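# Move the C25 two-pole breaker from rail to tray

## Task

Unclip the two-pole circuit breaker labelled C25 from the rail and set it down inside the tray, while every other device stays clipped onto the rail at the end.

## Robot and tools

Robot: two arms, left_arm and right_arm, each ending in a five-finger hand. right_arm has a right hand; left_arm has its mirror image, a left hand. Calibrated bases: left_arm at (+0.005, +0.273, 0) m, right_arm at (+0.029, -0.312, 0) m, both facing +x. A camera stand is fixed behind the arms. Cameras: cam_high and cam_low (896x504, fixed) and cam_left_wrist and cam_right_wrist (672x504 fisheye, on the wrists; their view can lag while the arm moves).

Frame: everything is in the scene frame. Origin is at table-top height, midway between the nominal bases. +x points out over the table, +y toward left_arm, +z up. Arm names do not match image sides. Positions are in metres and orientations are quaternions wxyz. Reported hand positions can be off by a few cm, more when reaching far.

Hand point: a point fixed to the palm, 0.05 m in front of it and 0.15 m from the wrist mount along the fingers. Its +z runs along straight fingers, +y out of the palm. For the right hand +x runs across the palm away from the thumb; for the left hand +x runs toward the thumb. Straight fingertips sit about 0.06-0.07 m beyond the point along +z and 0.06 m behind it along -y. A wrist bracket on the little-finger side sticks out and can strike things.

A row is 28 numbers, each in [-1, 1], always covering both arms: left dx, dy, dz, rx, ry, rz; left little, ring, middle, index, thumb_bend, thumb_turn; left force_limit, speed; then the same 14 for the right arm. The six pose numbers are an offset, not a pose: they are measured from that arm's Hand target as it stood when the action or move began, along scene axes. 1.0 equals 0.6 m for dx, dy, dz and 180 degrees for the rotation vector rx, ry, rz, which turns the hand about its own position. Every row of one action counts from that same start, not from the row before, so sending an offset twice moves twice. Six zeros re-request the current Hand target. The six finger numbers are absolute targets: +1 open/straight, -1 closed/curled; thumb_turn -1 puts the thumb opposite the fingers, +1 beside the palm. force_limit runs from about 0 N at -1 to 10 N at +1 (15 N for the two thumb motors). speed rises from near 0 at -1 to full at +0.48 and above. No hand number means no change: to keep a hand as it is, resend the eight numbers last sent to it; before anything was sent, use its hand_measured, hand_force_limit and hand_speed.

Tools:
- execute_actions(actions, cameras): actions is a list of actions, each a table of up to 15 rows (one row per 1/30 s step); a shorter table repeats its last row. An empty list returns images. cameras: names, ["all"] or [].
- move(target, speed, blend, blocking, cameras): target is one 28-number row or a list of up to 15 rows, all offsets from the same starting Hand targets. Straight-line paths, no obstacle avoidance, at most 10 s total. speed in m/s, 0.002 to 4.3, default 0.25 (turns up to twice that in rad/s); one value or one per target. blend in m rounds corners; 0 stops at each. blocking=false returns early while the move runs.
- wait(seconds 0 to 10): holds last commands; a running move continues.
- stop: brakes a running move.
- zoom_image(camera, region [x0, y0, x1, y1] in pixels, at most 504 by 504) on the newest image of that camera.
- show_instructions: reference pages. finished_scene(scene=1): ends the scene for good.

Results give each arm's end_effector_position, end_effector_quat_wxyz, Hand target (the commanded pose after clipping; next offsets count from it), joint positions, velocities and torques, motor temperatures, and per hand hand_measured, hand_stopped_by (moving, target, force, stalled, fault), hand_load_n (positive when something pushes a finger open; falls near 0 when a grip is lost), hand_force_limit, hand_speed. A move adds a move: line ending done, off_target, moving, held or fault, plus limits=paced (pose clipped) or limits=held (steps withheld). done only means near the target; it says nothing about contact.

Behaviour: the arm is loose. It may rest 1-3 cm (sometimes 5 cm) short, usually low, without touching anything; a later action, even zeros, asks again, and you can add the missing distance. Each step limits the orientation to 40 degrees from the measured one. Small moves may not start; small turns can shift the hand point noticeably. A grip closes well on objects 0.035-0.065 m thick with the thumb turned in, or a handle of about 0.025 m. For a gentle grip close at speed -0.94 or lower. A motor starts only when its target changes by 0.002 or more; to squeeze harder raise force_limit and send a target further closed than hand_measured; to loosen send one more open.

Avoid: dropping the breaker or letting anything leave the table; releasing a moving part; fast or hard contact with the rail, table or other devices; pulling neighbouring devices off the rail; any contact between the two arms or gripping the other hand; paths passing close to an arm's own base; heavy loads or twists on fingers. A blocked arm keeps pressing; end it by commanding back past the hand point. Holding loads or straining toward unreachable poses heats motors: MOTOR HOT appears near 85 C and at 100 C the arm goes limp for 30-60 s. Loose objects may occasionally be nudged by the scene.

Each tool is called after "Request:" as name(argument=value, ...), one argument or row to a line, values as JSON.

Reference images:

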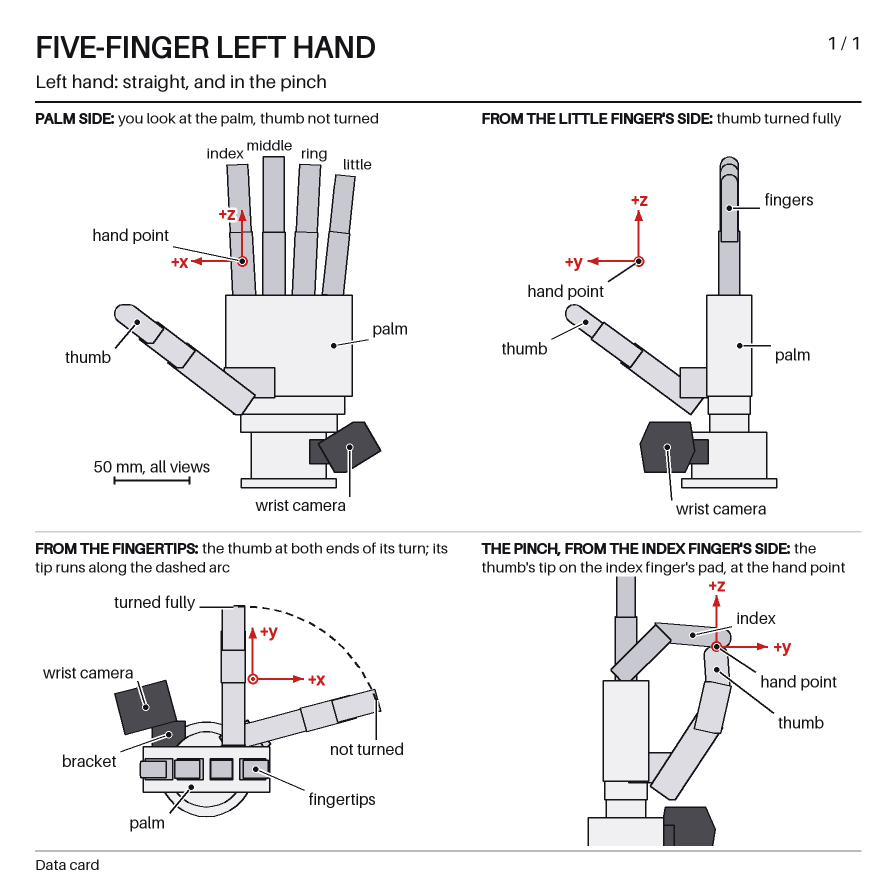

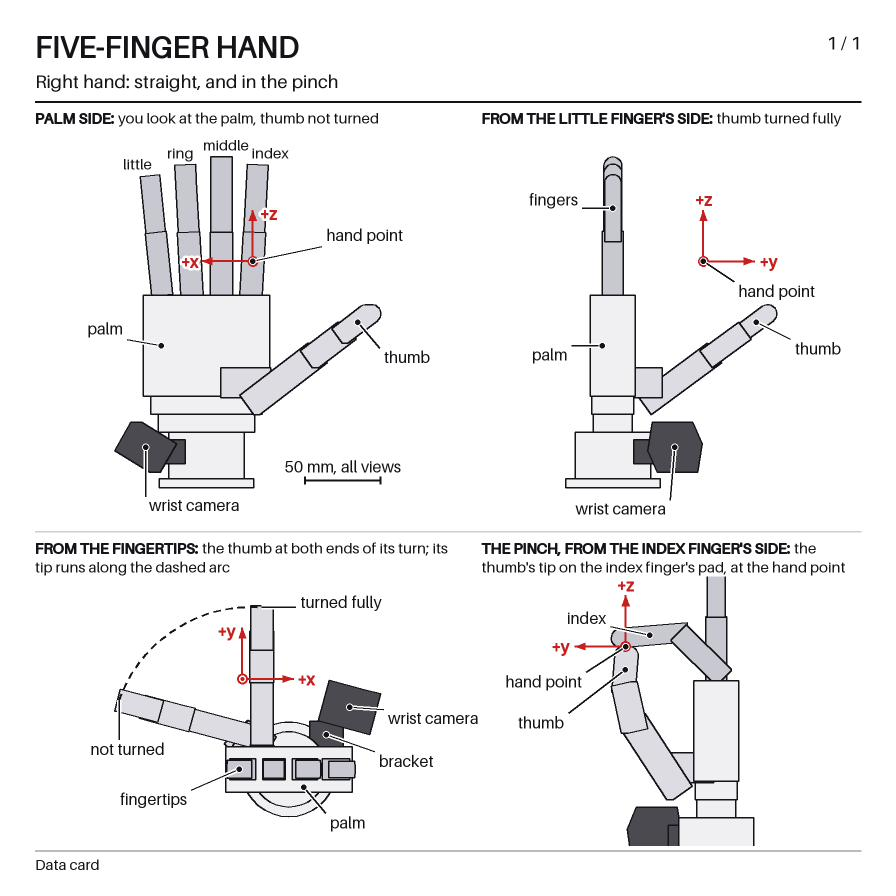

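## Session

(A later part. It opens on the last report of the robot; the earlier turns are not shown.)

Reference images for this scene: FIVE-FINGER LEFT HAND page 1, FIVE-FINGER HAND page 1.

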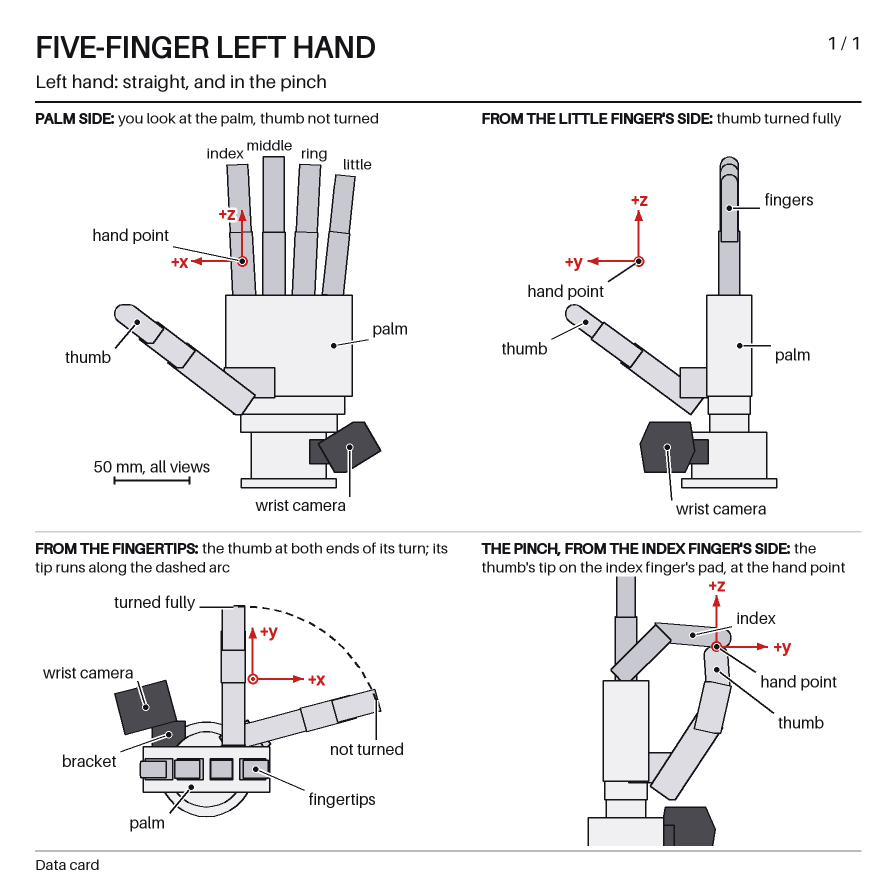

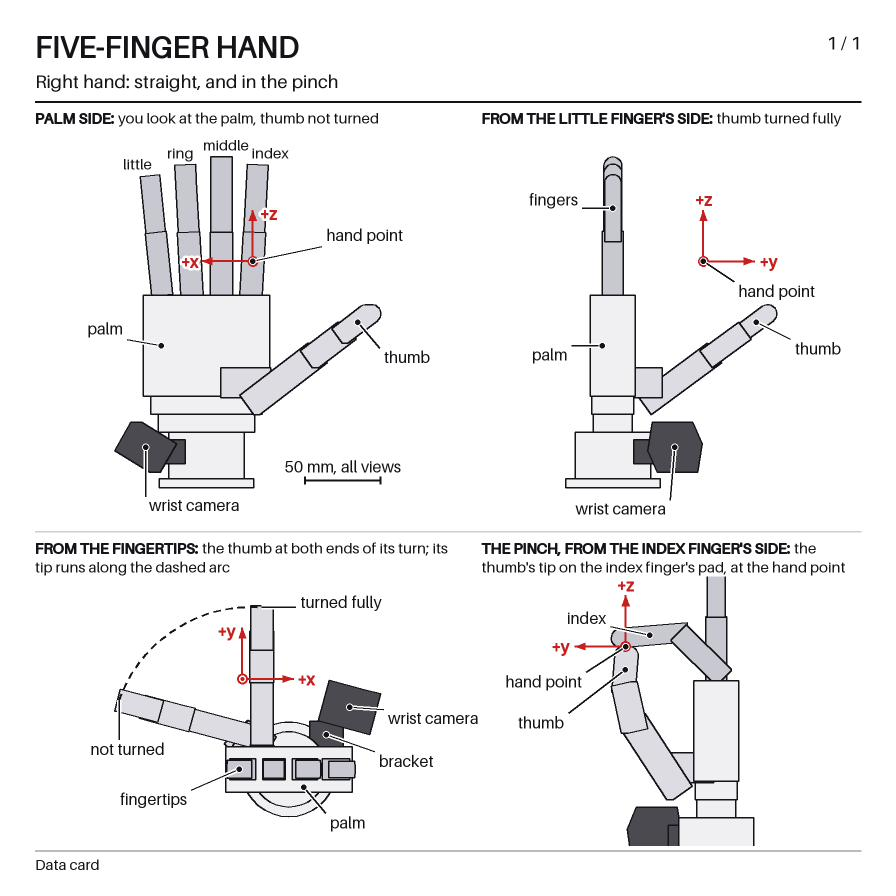

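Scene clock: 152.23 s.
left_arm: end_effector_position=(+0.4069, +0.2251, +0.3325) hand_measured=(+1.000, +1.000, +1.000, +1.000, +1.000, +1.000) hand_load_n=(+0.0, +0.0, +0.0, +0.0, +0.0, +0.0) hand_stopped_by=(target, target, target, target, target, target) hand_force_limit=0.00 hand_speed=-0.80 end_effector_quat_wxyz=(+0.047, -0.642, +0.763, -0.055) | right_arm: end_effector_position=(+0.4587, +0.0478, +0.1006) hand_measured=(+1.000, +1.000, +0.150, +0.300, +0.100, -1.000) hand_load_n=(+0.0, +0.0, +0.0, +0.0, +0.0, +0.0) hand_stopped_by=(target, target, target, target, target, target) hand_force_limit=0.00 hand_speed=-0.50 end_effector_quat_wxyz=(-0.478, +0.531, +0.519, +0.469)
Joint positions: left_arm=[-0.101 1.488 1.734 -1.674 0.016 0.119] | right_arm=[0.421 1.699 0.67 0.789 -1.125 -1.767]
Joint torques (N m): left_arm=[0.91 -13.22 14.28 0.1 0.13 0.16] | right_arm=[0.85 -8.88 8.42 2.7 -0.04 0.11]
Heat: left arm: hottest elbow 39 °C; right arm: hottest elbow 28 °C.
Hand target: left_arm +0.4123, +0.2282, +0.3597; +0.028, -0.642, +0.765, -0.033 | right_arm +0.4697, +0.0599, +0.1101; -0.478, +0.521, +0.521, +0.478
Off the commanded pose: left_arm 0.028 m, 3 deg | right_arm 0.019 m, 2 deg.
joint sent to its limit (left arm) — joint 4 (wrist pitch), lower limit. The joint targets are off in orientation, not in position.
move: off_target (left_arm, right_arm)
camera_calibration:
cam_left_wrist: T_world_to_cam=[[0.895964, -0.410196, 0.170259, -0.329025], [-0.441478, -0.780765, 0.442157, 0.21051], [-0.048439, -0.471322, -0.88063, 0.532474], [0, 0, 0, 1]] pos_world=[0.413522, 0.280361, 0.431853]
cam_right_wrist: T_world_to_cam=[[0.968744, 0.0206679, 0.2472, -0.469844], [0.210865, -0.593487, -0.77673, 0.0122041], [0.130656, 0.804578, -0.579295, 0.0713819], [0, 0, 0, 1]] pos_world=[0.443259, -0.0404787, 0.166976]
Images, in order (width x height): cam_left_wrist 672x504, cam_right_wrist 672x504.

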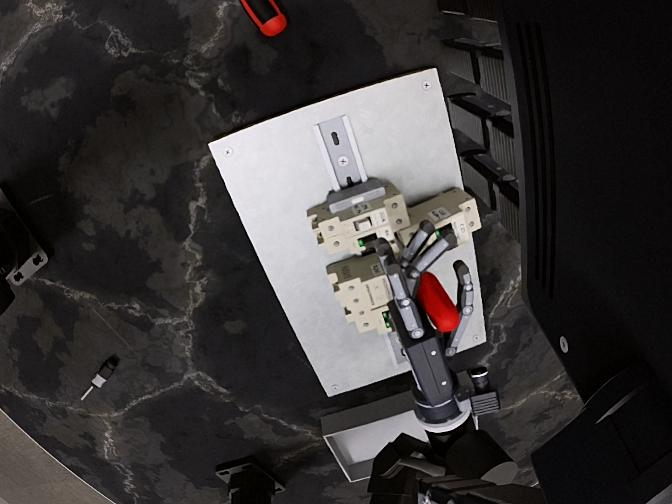

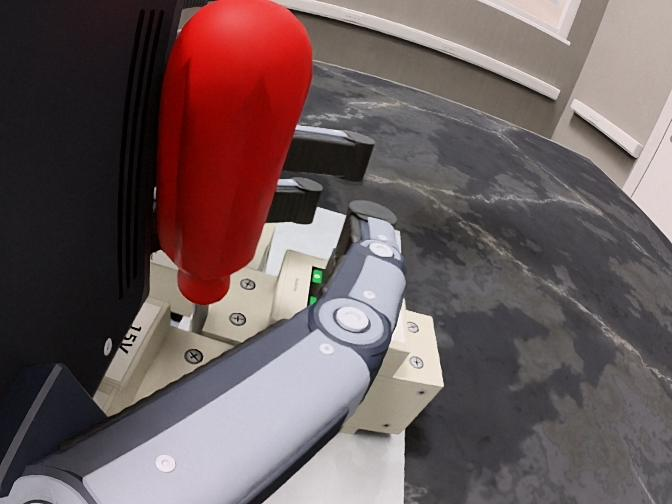

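Request:
move(
  target=[
    [0,0,0,0,0,0,1,1,1,1,1,1,0,-0.8,0.01,0.0,0.042,0,0,0,1,1,0.15,0.3,0.1,-1,0.0,-0.5],
    [0,0,0,0,0,0,1,1,1,1,1,1,0,-0.8,0.027,0.05,0.042,0,0,0,1,1,0.15,0.3,0.1,-1,0.0,-0.5],
  ],
  speed=0.05,
  cameras=["cam_left_wrist","cam_right_wrist"],
)

Scene clock: 155.53 s.
left_arm: end_effector_position=(+0.4069, +0.2251, +0.3325) hand_measured=(+1.000, +1.000, +1.000, +1.000, +1.000, +1.000) hand_load_n=(+0.0, +0.0, +0.0, +0.0, +0.0, +0.0) hand_stopped_by=(target, target, target, target, target, target) hand_force_limit=0.00 hand_speed=-0.80 end_effector_quat_wxyz=(+0.047, -0.642, +0.763, -0.055) | right_arm: end_effector_position=(+0.4744, +0.0776, +0.1273) hand_measured=(+1.000, +1.000, +0.150, +0.300, +0.100, -1.000) hand_load_n=(+0.0, +0.0, +0.0, +0.0, +0.0, +0.0) hand_stopped_by=(target, target, target, target, target, target) hand_force_limit=0.00 hand_speed=-0.50 end_effector_quat_wxyz=(-0.477, +0.525, +0.521, +0.474)
Joint positions: left_arm=[-0.101 1.488 1.734 -1.674 0.016 0.119] | right_arm=[0.468 1.687 0.755 0.729 -1.082 -1.744]
Joint torques (N m): left_arm=[0.97 -13.27 14.26 0.09 0.12 0.17] | right_arm=[0.85 -9.82 9.44 1.59 0.07 0.1]
Heat: left arm: hottest elbow 39 °C; right arm: hottest elbow 28 °C.
Hand target: left_arm +0.4123, +0.2282, +0.3597; +0.028, -0.642, +0.765, -0.033 | right_arm +0.4861, +0.0899, +0.1352; -0.478, +0.521, +0.521, +0.478
Off the commanded pose: left_arm 0.028 m, 3 deg | right_arm 0.019 m, 1 deg.
joint sent to its limit (left arm) — joint 4 (wrist pitch), lower limit. The joint targets are off in orientation, not in position.
move: off_target (left_arm, right_arm)
camera_calibration:
cam_left_wrist: T_world_to_cam=[[0.895964, -0.410196, 0.170259, -0.329025], [-0.441478, -0.780765, 0.442157, 0.21051], [-0.048439, -0.471322, -0.88063, 0.532474], [0, 0, 0, 1]] pos_world=[0.413522, 0.280361, 0.431853]
cam_right_wrist: T_world_to_cam=[[0.965174, 0.0212035, 0.260748, -0.492357], [0.223153, -0.586913, -0.77829, 0.0412373], [0.136534, 0.809372, -0.571205, 0.0565915], [0, 0, 0, 1]] pos_world=[0.458282, -0.0111612, 0.192801]
Images, in order (width x height): cam_left_wrist 672x504, cam_right_wrist 672x504.

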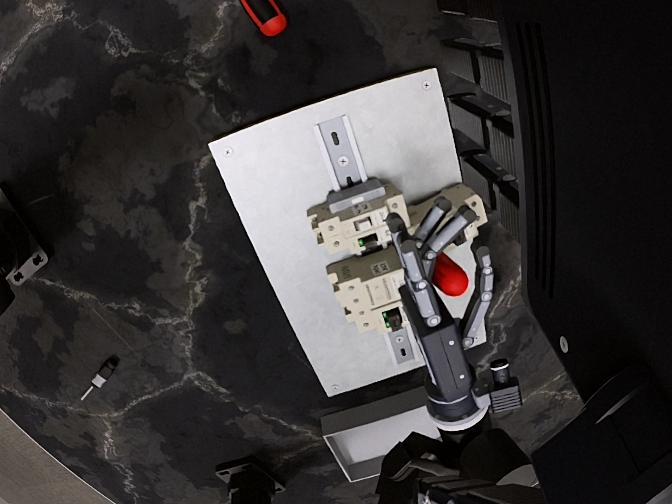

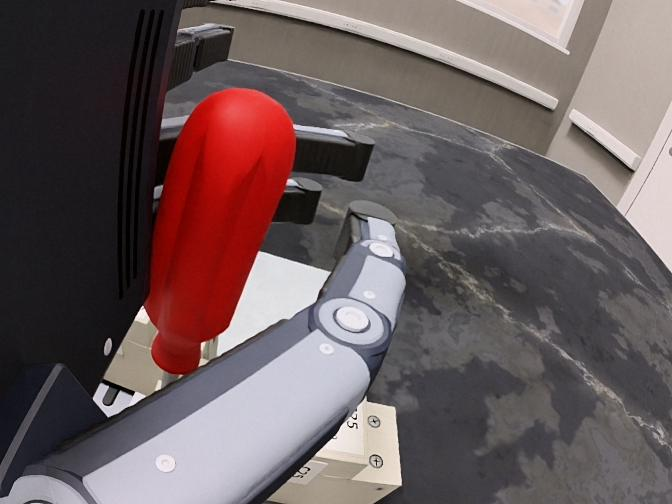

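Request:
move(
  target=[
    [0,0,0,0,0,0,1,1,1,1,1,1,0,-0.8,0,0,0,0,0,0,1,1,0.3,0.3,0.65,-1,0.0,-0.3],
    [0,0,0,0,0,0,1,1,1,1,1,1,0,-0.8,-0.042,-0.045,-0.013,0,0,0,1,1,0.3,0.3,0.65,-1,0.0,-0.3],
  ],
  speed=0.05,
  cameras=["cam_left_wrist","cam_right_wrist"],
)

Scene clock: 158.07 s.
left_arm: end_effector_position=(+0.4069, +0.2251, +0.3325) hand_measured=(+1.000, +1.000, +1.000, +1.000, +1.000, +1.000) hand_load_n=(+0.0, +0.0, +0.0, +0.0, +0.0, +0.0) hand_stopped_by=(target, target, target, target, target, target) hand_force_limit=0.00 hand_speed=-0.80 end_effector_quat_wxyz=(+0.047, -0.642, +0.763, -0.055) | right_arm: end_effector_position=(+0.4547, +0.0682, +0.1113) hand_measured=(+1.000, +1.000, +0.300, +0.300, +0.650, -1.000) hand_load_n=(+0.0, +0.0, +0.0, +0.0, +0.0, +0.0) hand_stopped_by=(target, target, target, target, target, target) hand_force_limit=0.00 hand_speed=-0.30 end_effector_quat_wxyz=(-0.485, +0.532, +0.520, +0.461)
Joint positions: left_arm=[-0.101 1.488 1.734 -1.674 0.016 0.119] | right_arm=[0.465 1.68 0.699 0.748 -1.098 -1.743]
Joint torques (N m): left_arm=[1.03 -13.1 14.3 0.05 0.11 0.18] | right_arm=[-1.08 -12.34 5.81 2.73 -0.47 -0.06]
Heat: left arm: hottest elbow 40 °C; right arm: hottest elbow 28 °C.
Hand target: left_arm +0.4123, +0.2282, +0.3597; +0.028, -0.642, +0.765, -0.033 | right_arm +0.4608, +0.0630, +0.1274; -0.478, +0.521, +0.521, +0.478
Off the commanded pose: left_arm 0.028 m, 3 deg | right_arm 0.018 m, 2 deg.
joint sent to its limit (left arm) — joint 4 (wrist pitch), lower limit. The joint targets are off in orientation, not in position.
move: off_target (left_arm, right_arm)
camera_calibration:
cam_left_wrist: T_world_to_cam=[[0.895964, -0.410196, 0.170259, -0.329025], [-0.441478, -0.780765, 0.442157, 0.21051], [-0.048439, -0.471322, -0.88063, 0.532474], [0, 0, 0, 1]] pos_world=[0.413522, 0.280361, 0.431853]
cam_right_wrist: T_world_to_cam=[[0.972052, 0.0360545, 0.231979, -0.469965], [0.207688, -0.592757, -0.778142, 0.0350789], [0.109452, 0.804574, -0.583679, 0.071866], [0, 0, 0, 1]] pos_world=[0.44168, -0.0200839, 0.178265]
Images, in order (width x height): cam_left_wrist 672x504, cam_right_wrist 672x504.

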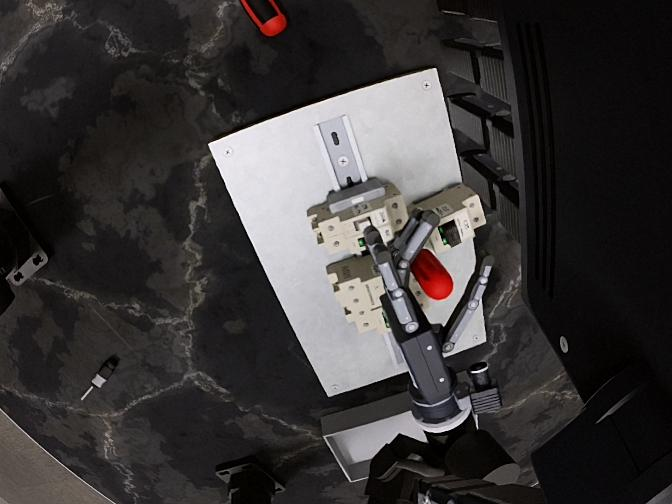

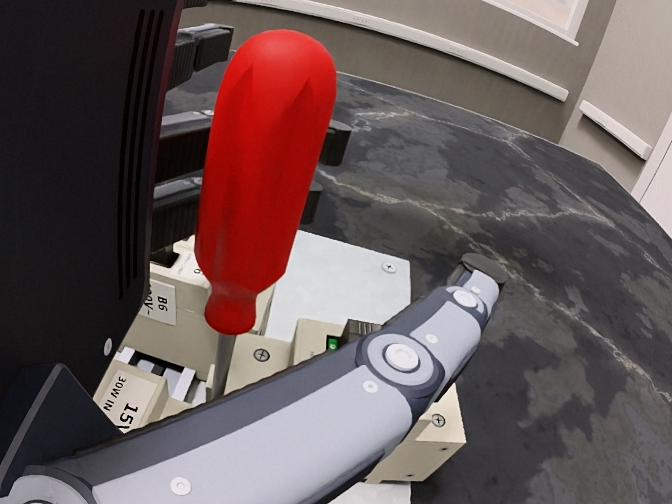

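Request:
move(
  target=[
    [0,0,0,0,0,0,1,1,1,1,1,1,0,-0.8,0,0,0.035,0,0,0,1,1,0.4,0.4,1,-1,0.0,-0.3],
    [0,0,0,0,0,0,1,1,1,1,1,1,0,-0.8,0.005,0.09,0.035,0,0,0,1,1,0.4,0.4,1,-1,0.0,-0.3],
  ],
  speed=0.05,
  cameras=["cam_left_wrist","cam_right_wrist"],
)

Scene clock: 161.10 s.
left_arm: end_effector_position=(+0.4069, +0.2251, +0.3325) hand_measured=(+1.000, +1.000, +1.000, +1.000, +1.000, +1.000) hand_load_n=(+0.0, +0.0, +0.0, +0.0, +0.0, +0.0) hand_stopped_by=(target, target, target, target, target, target) hand_force_limit=0.00 hand_speed=-0.80 end_effector_quat_wxyz=(+0.047, -0.642, +0.763, -0.055) | right_arm: end_effector_position=(+0.4550, +0.1030, +0.1372) hand_measured=(+1.000, +1.000, +0.400, +0.400, +1.000, -1.000) hand_load_n=(+0.0, +0.0, +0.0, +0.0, +0.0, +0.0) hand_stopped_by=(target, target, target, target, target, target) hand_force_limit=0.00 hand_speed=-0.30 end_effector_quat_wxyz=(-0.475, +0.530, +0.520, +0.472)
Joint positions: left_arm=[-0.101 1.488 1.734 -1.674 0.016 0.119] | right_arm=[0.543 1.649 0.748 0.708 -1.002 -1.721]
Joint torques (N m): left_arm=[1.14 -13.16 14.35 0.05 0.11 0.18] | right_arm=[0.91 -9.35 9.39 2.25 -0.1 0.11]
Heat: left arm: hottest elbow 40 °C; right arm: hottest elbow 28 °C.
Hand target: left_arm +0.4123, +0.2282, +0.3597; +0.028, -0.642, +0.765, -0.033 | right_arm +0.4638, +0.1170, +0.1486; -0.478, +0.521, +0.521, +0.478
Off the commanded pose: left_arm 0.028 m, 3 deg | right_arm 0.020 m, 1 deg.
joint sent to its limit (left arm) — joint 4 (wrist pitch), lower limit. The joint targets are off in orientation, not in position.
move: off_target (left_arm, right_arm)
camera_calibration:
cam_left_wrist: T_world_to_cam=[[0.895964, -0.410196, 0.170259, -0.329025], [-0.441478, -0.780765, 0.442157, 0.21051], [-0.048439, -0.471322, -0.88063, 0.532474], [0, 0, 0, 1]] pos_world=[0.413522, 0.280361, 0.431853]
cam_right_wrist: T_world_to_cam=[[0.966722, 0.0187861, 0.25514, -0.476496], [0.215936, -0.594725, -0.774386, 0.0716877], [0.137191, 0.803709, -0.57899, 0.045747], [0, 0, 0, 1]] pos_world=[0.438883, 0.0148187, 0.203574]
Images, in order (width x height): cam_left_wrist 672x504, cam_right_wrist 672x504.

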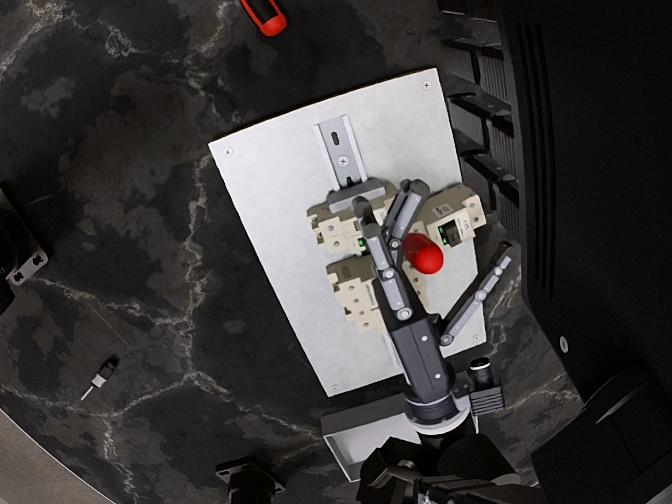

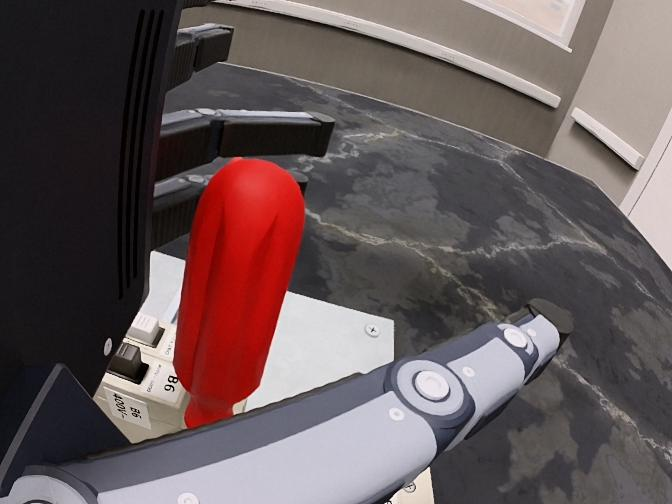

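Request:
move(
  target=[0,0,0,0,0,0,1,1,1,1,1,1,0,-0.8,0,0,0,0,0,0,1,1,-0.9,-0.9,1,-1,0.0,-0.6],
  speed=0.05,
  cameras=["cam_left_wrist","cam_right_wrist"],
)

Scene clock: 163.03 s.
left_arm: end_effector_position=(+0.4069, +0.2251, +0.3325) hand_measured=(+1.000, +1.000, +1.000, +1.000, +1.000, +1.000) hand_load_n=(+0.0, +0.0, +0.0, +0.0, +0.0, +0.0) hand_stopped_by=(target, target, target, target, target, target) hand_force_limit=0.00 hand_speed=-0.80 end_effector_quat_wxyz=(+0.047, -0.642, +0.763, -0.055) | right_arm: end_effector_position=(+0.4559, +0.1032, +0.1374) hand_measured=(+1.000, +1.000, -0.886, -0.848, +1.000, -1.000) hand_load_n=(+0.0, +0.0, +5.5, +5.0, +0.0, +0.5) hand_stopped_by=(target, target, force, force, target, target) hand_force_limit=0.00 hand_speed=-0.60 end_effector_quat_wxyz=(-0.475, +0.531, +0.520, +0.472)
Joint positions: left_arm=[-0.101 1.488 1.734 -1.674 0.016 0.119] | right_arm=[0.543 1.65 0.749 0.708 -1 -1.721]
Joint torques (N m): left_arm=[0.97 -13.27 14.3 0.05 0.12 0.18] | right_arm=[1.08 -9.82 9.43 2.26 -0.18 0.12]
Heat: left arm: hottest elbow 40 °C; right arm: hottest elbow 28 °C.
Hand target: left_arm +0.4123, +0.2282, +0.3597; +0.028, -0.642, +0.765, -0.033 | right_arm +0.4638, +0.1169, +0.1485; -0.478, +0.521, +0.521, +0.478
Off the commanded pose: left_arm 0.028 m, 3 deg | right_arm 0.019 m, 1 deg.
joint sent to its limit (left arm) — joint 4 (wrist pitch), lower limit. The joint targets are off in orientation, not in position.
move: off_target (left_arm, right_arm)
camera_calibration:
cam_left_wrist: T_world_to_cam=[[0.895964, -0.410196, 0.170259, -0.329025], [-0.441478, -0.780765, 0.442157, 0.21051], [-0.048439, -0.471322, -0.88063, 0.532474], [0, 0, 0, 1]] pos_world=[0.413522, 0.280361, 0.431853]
cam_right_wrist: T_world_to_cam=[[0.966745, 0.0165609, 0.255207, -0.477225], [0.214619, -0.595223, -0.77437, 0.0723915], [0.139081, 0.80339, -0.578983, 0.0447778], [0, 0, 0, 1]] pos_world=[0.43959, 0.0150183, 0.203774]
Images, in order (width x height): cam_left_wrist 672x504, cam_right_wrist 672x504.

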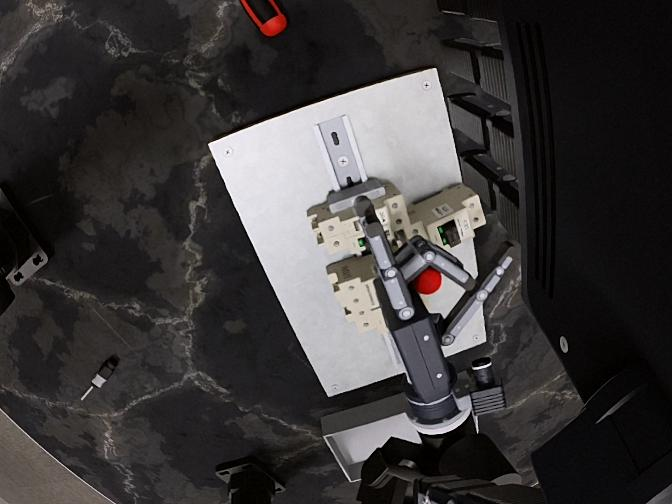

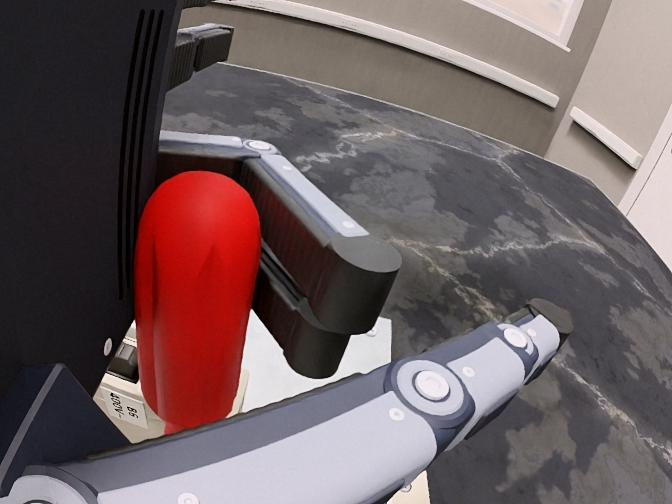

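Request:
move(
  target=[
    [0,0,0,0,0,0,1,1,1,1,1,1,0,-0.8,0,0,0,0,0,0,1,1,-1,-1,1,-1,0.4,-0.6],
    [0,0,0,0,0,0,1,1,1,1,1,1,0,-0.8,0.012,0.004,0.06,0,0,0,1,1,-1,-1,1,-1,0.4,-0.6],
  ],
  speed=0.04,
  cameras=["cam_left_wrist","cam_right_wrist"],
)

Scene clock: 165.60 s.
left_arm: end_effector_position=(+0.4069, +0.2251, +0.3325) hand_measured=(+1.000, +1.000, +1.000, +1.000, +1.000, +1.000) hand_load_n=(+0.0, +0.0, +0.0, +0.0, +0.0, +0.0) hand_stopped_by=(target, target, target, target, target, target) hand_force_limit=0.00 hand_speed=-0.80 end_effector_quat_wxyz=(+0.047, -0.642, +0.763, -0.055) | right_arm: end_effector_position=(+0.4612, +0.1065, +0.1488) hand_measured=(+1.000, +1.000, -0.916, -0.878, +1.000, -1.000) hand_load_n=(+0.0, +0.0, +14.0, +16.0, +0.0, +0.0) hand_stopped_by=(target, target, force, force, target, target) hand_force_limit=0.40 hand_speed=-0.60 end_effector_quat_wxyz=(-0.478, +0.543, +0.516, +0.459)
Joint positions: left_arm=[-0.101 1.488 1.734 -1.674 0.016 0.119] | right_arm=[0.543 1.621 0.788 0.607 -1 -1.716]
Joint torques (N m): left_arm=[1.08 -13.22 14.31 0.09 0.13 0.18] | right_arm=[0.44 -12.81 10.4 1.65 -0.4 0.07]
Heat: left arm: hottest elbow 40 °C; right arm: hottest elbow 28 °C.
Hand target: left_arm +0.4123, +0.2282, +0.3597; +0.028, -0.642, +0.765, -0.033 | right_arm +0.4710, +0.1193, +0.1843; -0.478, +0.521, +0.521, +0.478
Off the commanded pose: left_arm 0.028 m, 3 deg | right_arm 0.039 m, 3 deg.
joint sent to its limit (left arm) — joint 4 (wrist pitch), lower limit. The joint targets are off in orientation, not in position.
move: off_target (left_arm, right_arm)
camera_calibration:
cam_left_wrist: T_world_to_cam=[[0.895964, -0.410196, 0.170259, -0.329025], [-0.441478, -0.780765, 0.442157, 0.21051], [-0.048439, -0.471322, -0.88063, 0.532474], [0, 0, 0, 1]] pos_world=[0.413522, 0.280361, 0.431853]
cam_right_wrist: T_world_to_cam=[[0.974802, 0.0202207, 0.222154, -0.484404], [0.188214, -0.609103, -0.770434, 0.095142], [0.119736, 0.792833, -0.597561, 0.0607546], [0, 0, 0, 1]] pos_world=[0.447016, 0.019578, 0.217218]
Images, in order (width x height): cam_left_wrist 672x504, cam_right_wrist 672x504.

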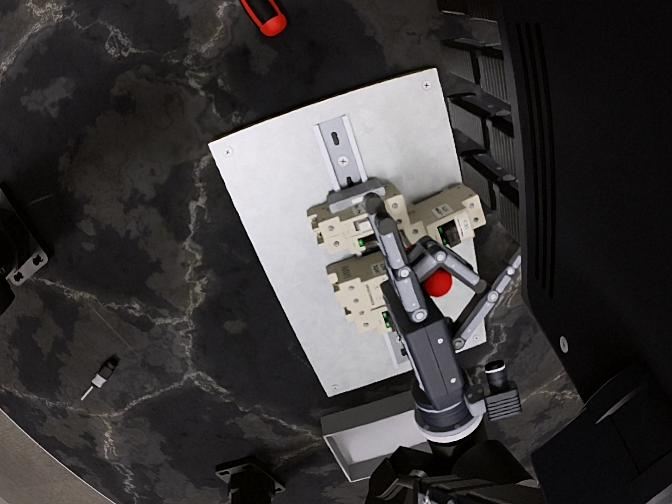

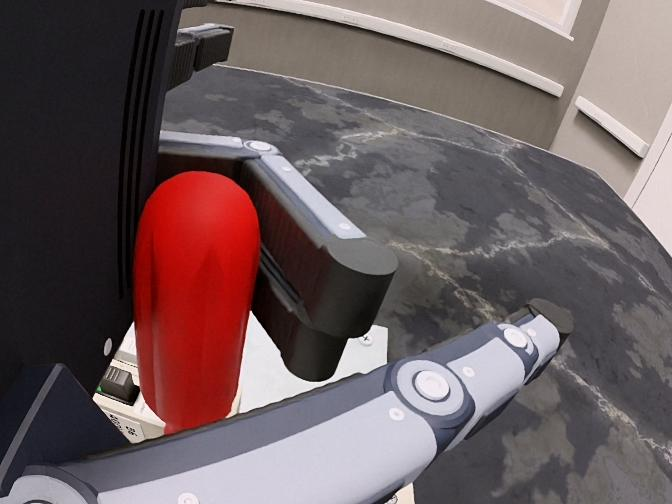

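Request:
zoom_image(
  camera="cam_left_wrist",
  region=[360, 170, 500, 350],
)

Scaled by 2.800 from the camera's 672x504 image, which has a finer 960x720 frame.

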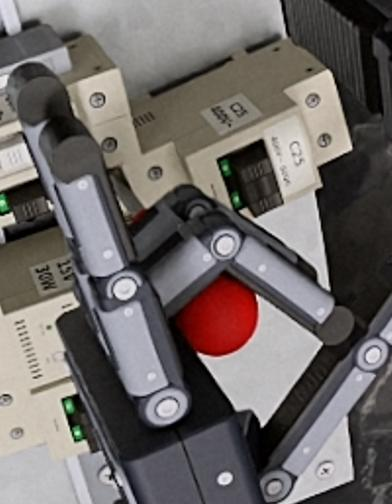

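Request:
move(
  target=[0,0,0,0,0,0,1,1,1,1,1,1,0,-0.8,0.004,0.0,0.025,0,0,0,1,1,-1,-1,1,-1,0.4,-0.6],
  speed=0.04,
  cameras=["cam_left_wrist","cam_right_wrist"],
)

Scene clock: 166.77 s.
left_arm: end_effector_position=(+0.4069, +0.2251, +0.3325) hand_measured=(+1.000, +1.000, +1.000, +1.000, +1.000, +1.000) hand_load_n=(+0.0, +0.0, +0.0, +0.0, +0.0, +0.0) hand_stopped_by=(target, target, target, target, target, target) hand_force_limit=0.00 hand_speed=-0.80 end_effector_quat_wxyz=(+0.047, -0.642, +0.763, -0.055) | right_arm: end_effector_position=(+0.4626, +0.1078, +0.1618) hand_measured=(+1.000, +1.000, -0.916, -0.878, +1.000, -1.000) hand_load_n=(+0.0, +0.0, +13.5, +16.0, +0.0, +0.0) hand_stopped_by=(target, target, force, force, target, target) hand_force_limit=0.40 hand_speed=-0.60 end_effector_quat_wxyz=(-0.480, +0.543, +0.516, +0.457)
Joint positions: left_arm=[-0.101 1.488 1.734 -1.674 0.016 0.119] | right_arm=[0.543 1.595 0.805 0.56 -1.002 -1.715]
Joint torques (N m): left_arm=[0.91 -13.22 14.28 0.05 0.11 0.17] | right_arm=[0.32 -12.63 10.76 1.7 -0.41 0.05]
Heat: left arm: hottest elbow 40 °C; right arm: hottest elbow 29 °C.
Hand target: left_arm +0.4123, +0.2282, +0.3597; +0.028, -0.642, +0.765, -0.033 | right_arm +0.4734, +0.1193, +0.1995; -0.478, +0.521, +0.521, +0.478
Off the commanded pose: left_arm 0.028 m, 3 deg | right_arm 0.041 m, 4 deg.
joint sent to its limit (left arm) — joint 4 (wrist pitch), lower limit. The joint targets are off in orientation, not in position.
move: off_target (left_arm, right_arm)
camera_calibration:
cam_left_wrist: T_world_to_cam=[[0.895964, -0.410196, 0.170259, -0.329025], [-0.441478, -0.780765, 0.442157, 0.21051], [-0.048439, -0.471322, -0.88063, 0.532474], [0, 0, 0, 1]] pos_world=[0.413522, 0.280361, 0.431853]
cam_right_wrist: T_world_to_cam=[[0.975541, 0.0227003, 0.218643, -0.488676], [0.186829, -0.609712, -0.770289, 0.106364], [0.115824, 0.792298, -0.59904, 0.0695057], [0, 0, 0, 1]] pos_world=[0.448801, 0.0208752, 0.230413]
Images, in order (width x height): cam_left_wrist 672x504, cam_right_wrist 672x504.

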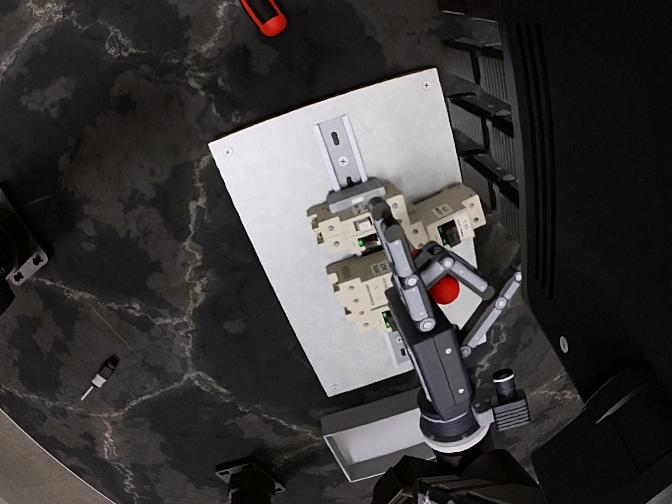

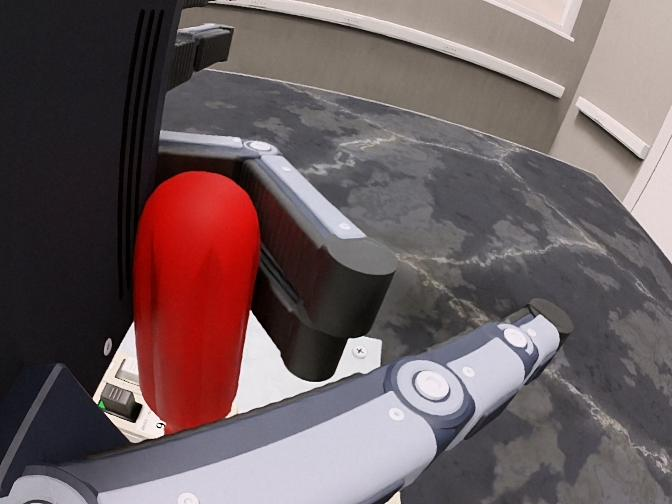

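Request:
move(
  target=[0,0.1,0.02,0,0,0,1,1,1,1,1,1,0,-0.8,0.01,-0.01,0.09,0,0,0,1,1,-1,-1,1,-1,0.4,-0.6],
  speed=0.08,
  cameras=["cam_left_wrist","cam_right_wrist"],
)

Scene clock: 168.53 s.
left_arm: end_effector_position=(+0.4081, +0.2842, +0.3444) hand_measured=(+1.000, +1.000, +1.000, +1.000, +1.000, +1.000) hand_load_n=(+0.0, +0.0, +0.0, +0.0, +0.0, +0.0) hand_stopped_by=(target, target, target, target, target, target) hand_force_limit=0.00 hand_speed=-0.80 end_effector_quat_wxyz=(+0.064, -0.643, +0.761, -0.063) | right_arm: end_effector_position=(+0.4632, +0.1111, +0.2134) hand_measured=(+1.000, +1.000, -0.916, -0.878, +1.000, -1.000) hand_load_n=(+0.0, +0.0, +13.5, +16.0, -0.5, +0.5) hand_stopped_by=(target, target, force, force, target, target) hand_force_limit=0.40 hand_speed=-0.60 end_effector_quat_wxyz=(-0.485, +0.541, +0.518, +0.451)
Joint positions: left_arm=[0.031 1.476 1.757 -1.674 0.027 0.246] | right_arm=[0.543 1.502 0.874 0.393 -1.018 -1.715]
Joint torques (N m): left_arm=[0.97 -13.16 14.3 0.18 0.09 0.16] | right_arm=[-0.97 -12.16 11.75 1.68 -0.49 -0.02]
Heat: left arm: hottest elbow 40 °C; right arm: hottest elbow 29 °C.
Hand target: left_arm +0.4122, +0.2883, +0.3718; +0.028, -0.642, +0.765, -0.033 | right_arm +0.4794, +0.1133, +0.2534; -0.478, +0.521, +0.521, +0.478
Off the commanded pose: left_arm 0.028 m, 5 deg | right_arm 0.043 m, 4 deg.
joint sent to its limit (left arm) — joint 4 (wrist pitch), lower limit. The joint targets are off in orientation, not in position.
move: off_target (left_arm, right_arm)
camera_calibration:
cam_left_wrist: T_world_to_cam=[[0.890727, -0.408681, 0.198962, -0.316176], [-0.45431, -0.786555, 0.418251, 0.267136], [-0.0144368, -0.462938, -0.886273, 0.556619], [0, 0, 0, 1]] pos_world=[0.411025, 0.338582, 0.444493]
cam_right_wrist: T_world_to_cam=[[0.976462, 0.0378755, 0.212339, -0.501411], [0.19134, -0.606508, -0.77171, 0.145835], [0.0995566, 0.794175, -0.599479, 0.105095], [0, 0, 0, 1]] pos_world=[0.451242, 0.0239771, 0.282014]
Images, in order (width x height): cam_left_wrist 672x504, cam_right_wrist 672x504.

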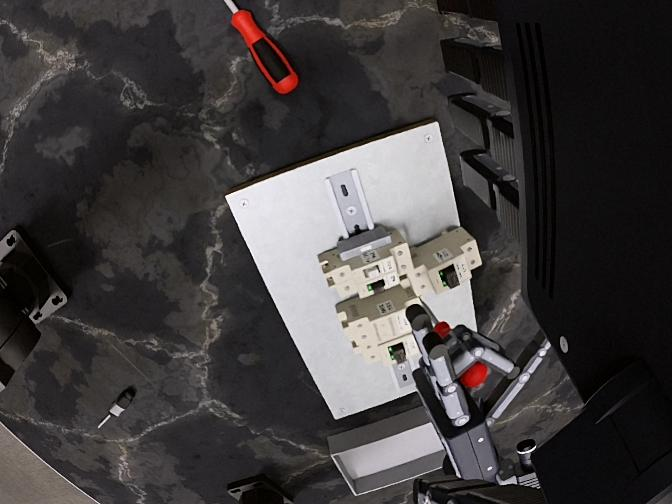

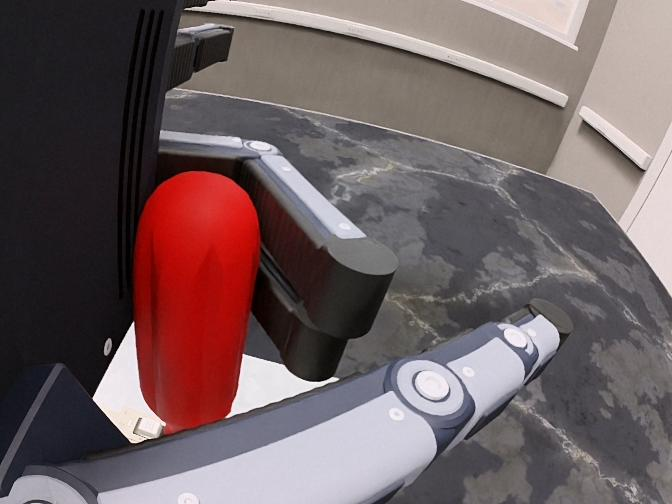

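Request:
move(
  target=[
    [0,0,0,0,0,0,1,1,1,1,1,1,0,-0.8,0.034,-0.272,0.044,0,0,0,1,1,-1,-1,1,0.68,0.4,-0.6],
    [0,0,0,0,0,0,1,1,1,1,1,1,0,-0.8,0.168,-0.472,-0.022,0.199,0.2595,-0.244,1,1,-1,-1,1,0.68,0.4,-0.6],
    [0,0,0,0,0,0,1,1,1,1,1,1,0,-0.8,0.201,-0.505,-0.189,0.331,0.4325,-0.4068,1,1,-1,-1,1,0.68,0.4,-0.6],
  ],
  speed=0.25,
  blend=[0.03,0.03,0],
  cameras=["cam_high","cam_left_wrist","cam_right_wrist"],
)

Scene clock: 176.73 s.
left_arm: end_effector_position=(+0.4081, +0.2843, +0.3444) hand_measured=(+1.000, +1.000, +1.000, +1.000, +1.000, +1.000) hand_load_n=(+0.5, +0.0, +0.0, +0.0, +0.0, +0.0) hand_stopped_by=(target, target, target, target, target, target) hand_force_limit=0.00 hand_speed=-0.80 end_effector_quat_wxyz=(+0.064, -0.642, +0.761, -0.063) | right_arm: end_effector_position=(+0.5859, -0.2006, +0.1237) hand_measured=(+1.000, +1.000, -0.916, -0.878, +1.000, +0.680) hand_load_n=(+0.0, +0.0, +13.5, +16.5, +0.0, +0.0) hand_stopped_by=(target, target, force, force, target, target) hand_force_limit=0.40 hand_speed=-0.60 end_effector_quat_wxyz=(-0.479, +0.596, -0.496, +0.413)
Joint positions: left_arm=[0.031 1.476 1.757 -1.674 0.027 0.247] | right_arm=[0.126 1.476 0.666 0.607 -0.028 -0.023]
Joint torques (N m): left_arm=[0.97 -12.92 14.26 0.1 0.1 0.17] | right_arm=[1.03 -8.88 10.19 2.07 0.06 0.22]
Heat: left arm: hottest elbow 40 °C; right arm: hottest elbow 29 °C.
Hand target: left_arm +0.4122, +0.2883, +0.3718; +0.028, -0.642, +0.765, -0.033 | right_arm +0.6001, -0.1896, +0.1401; -0.493, +0.587, -0.492, +0.413
Off the commanded pose: left_arm 0.028 m, 5 deg | right_arm 0.024 m, 2 deg.
joint sent to its limit (left arm) — joint 4 (wrist pitch), lower limit. The joint targets are off in orientation, not in position.
move: off_target (left_arm, right_arm)
camera_calibration:
cam_left_wrist: T_world_to_cam=[[0.890415, -0.409356, 0.198967, -0.31582], [-0.45491, -0.786251, 0.41817, 0.267316], [-0.0147422, -0.462857, -0.886311, 0.556734], [0, 0, 0, 1]] pos_world=[0.411023, 0.338583, 0.444493]
cam_right_wrist: T_world_to_cam=[[-0.145515, -0.31377, -0.938282, 0.138808], [-0.677265, 0.722924, -0.136718, 0.561127], [0.721205, 0.615572, -0.317702, -0.148279], [0, 0, 0, 1]] pos_world=[0.50717, -0.270822, 0.159849]
Images, in order (width x height): cam_high 896x504, cam_left_wrist 672x504, cam_right_wrist 672x504.

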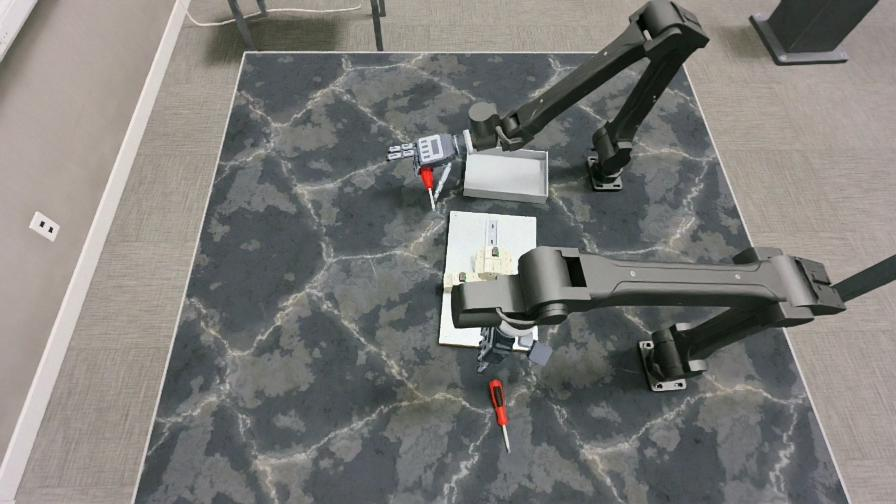

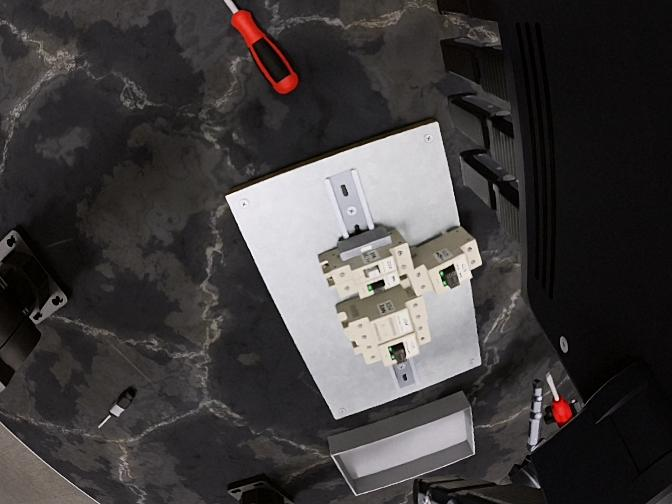

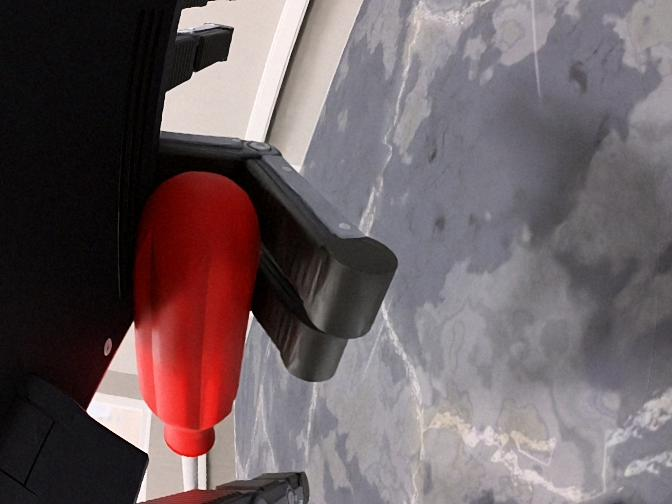

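Request:
move(
  target=[0,0,0,0,0,0,1,1,1,1,1,1,0,-0.8,0.01,0.01,-0.155,0,0,0,1,1,-1,-1,1,0.68,0.4,-0.6],
  speed=0.12,
  cameras=["cam_left_wrist","cam_right_wrist","cam_low"],
)

Scene clock: 178.30 s.
left_arm: end_effector_position=(+0.4081, +0.2843, +0.3444) hand_measured=(+1.000, +1.000, +1.000, +1.000, +1.000, +1.000) hand_load_n=(+0.0, +0.0, +0.0, +0.0, -0.5, +0.0) hand_stopped_by=(target, target, target, target, target, target) hand_force_limit=0.00 hand_speed=-0.80 end_effector_quat_wxyz=(+0.064, -0.642, +0.761, -0.063) | right_arm: end_effector_position=(+0.6034, -0.1929, +0.0418) hand_measured=(+1.000, +1.000, -0.916, -0.878, +1.000, +0.680) hand_load_n=(+0.0, +0.0, +13.5, +16.0, +0.0, +0.0) hand_stopped_by=(target, target, force, force, target, target) hand_force_limit=0.40 hand_speed=-0.60 end_effector_quat_wxyz=(-0.480, +0.595, -0.495, +0.414)
Joint positions: left_arm=[0.031 1.476 1.757 -1.674 0.027 0.247] | right_arm=[0.139 1.748 0.666 0.884 -0.016 -0.02]
Joint torques (N m): left_arm=[0.97 -13.16 14.31 0.1 0.09 0.18] | right_arm=[1.03 -10.64 5.74 3.41 0.05 0.21]
Heat: left arm: hottest elbow 40 °C; right arm: hottest elbow 28 °C.
Hand target: left_arm +0.4122, +0.2883, +0.3718; +0.028, -0.642, +0.765, -0.033 | right_arm +0.6060, -0.1836, +0.0471; -0.493, +0.587, -0.492, +0.413
Off the commanded pose: left_arm 0.028 m, 5 deg | right_arm 0.011 m, 2 deg.
joint sent to its limit (left arm) — joint 4 (wrist pitch), lower limit. The joint targets are off in orientation, not in position.
move: off_target (left_arm, right_arm)
camera_calibration:
cam_left_wrist: T_world_to_cam=[[0.890415, -0.409356, 0.198967, -0.31582], [-0.45491, -0.786251, 0.41817, 0.267316], [-0.0147422, -0.462857, -0.886311, 0.556734], [0, 0, 0, 1]] pos_world=[0.411023, 0.338583, 0.444493]
cam_right_wrist: T_world_to_cam=[[-0.140952, -0.312916, -0.939263, 0.0642246], [-0.676659, 0.722995, -0.139322, 0.555976], [0.722679, 0.615923, -0.313645, -0.192637], [0, 0, 0, 1]] pos_world=[0.524474, -0.263221, 0.0773639]
Images, in order (width x height): cam_low 896x504, cam_left_wrist 672x504, cam_right_wrist 672x504.

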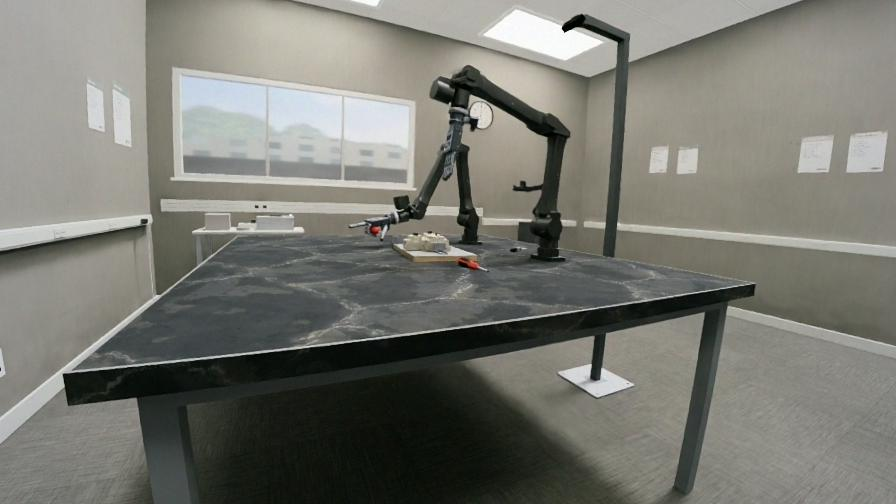

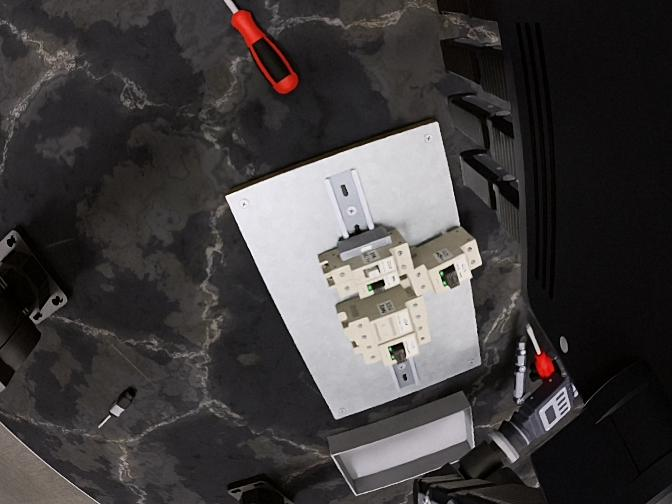

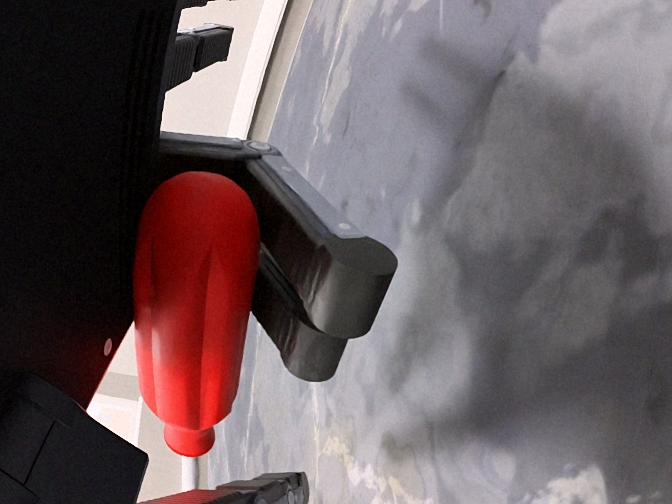

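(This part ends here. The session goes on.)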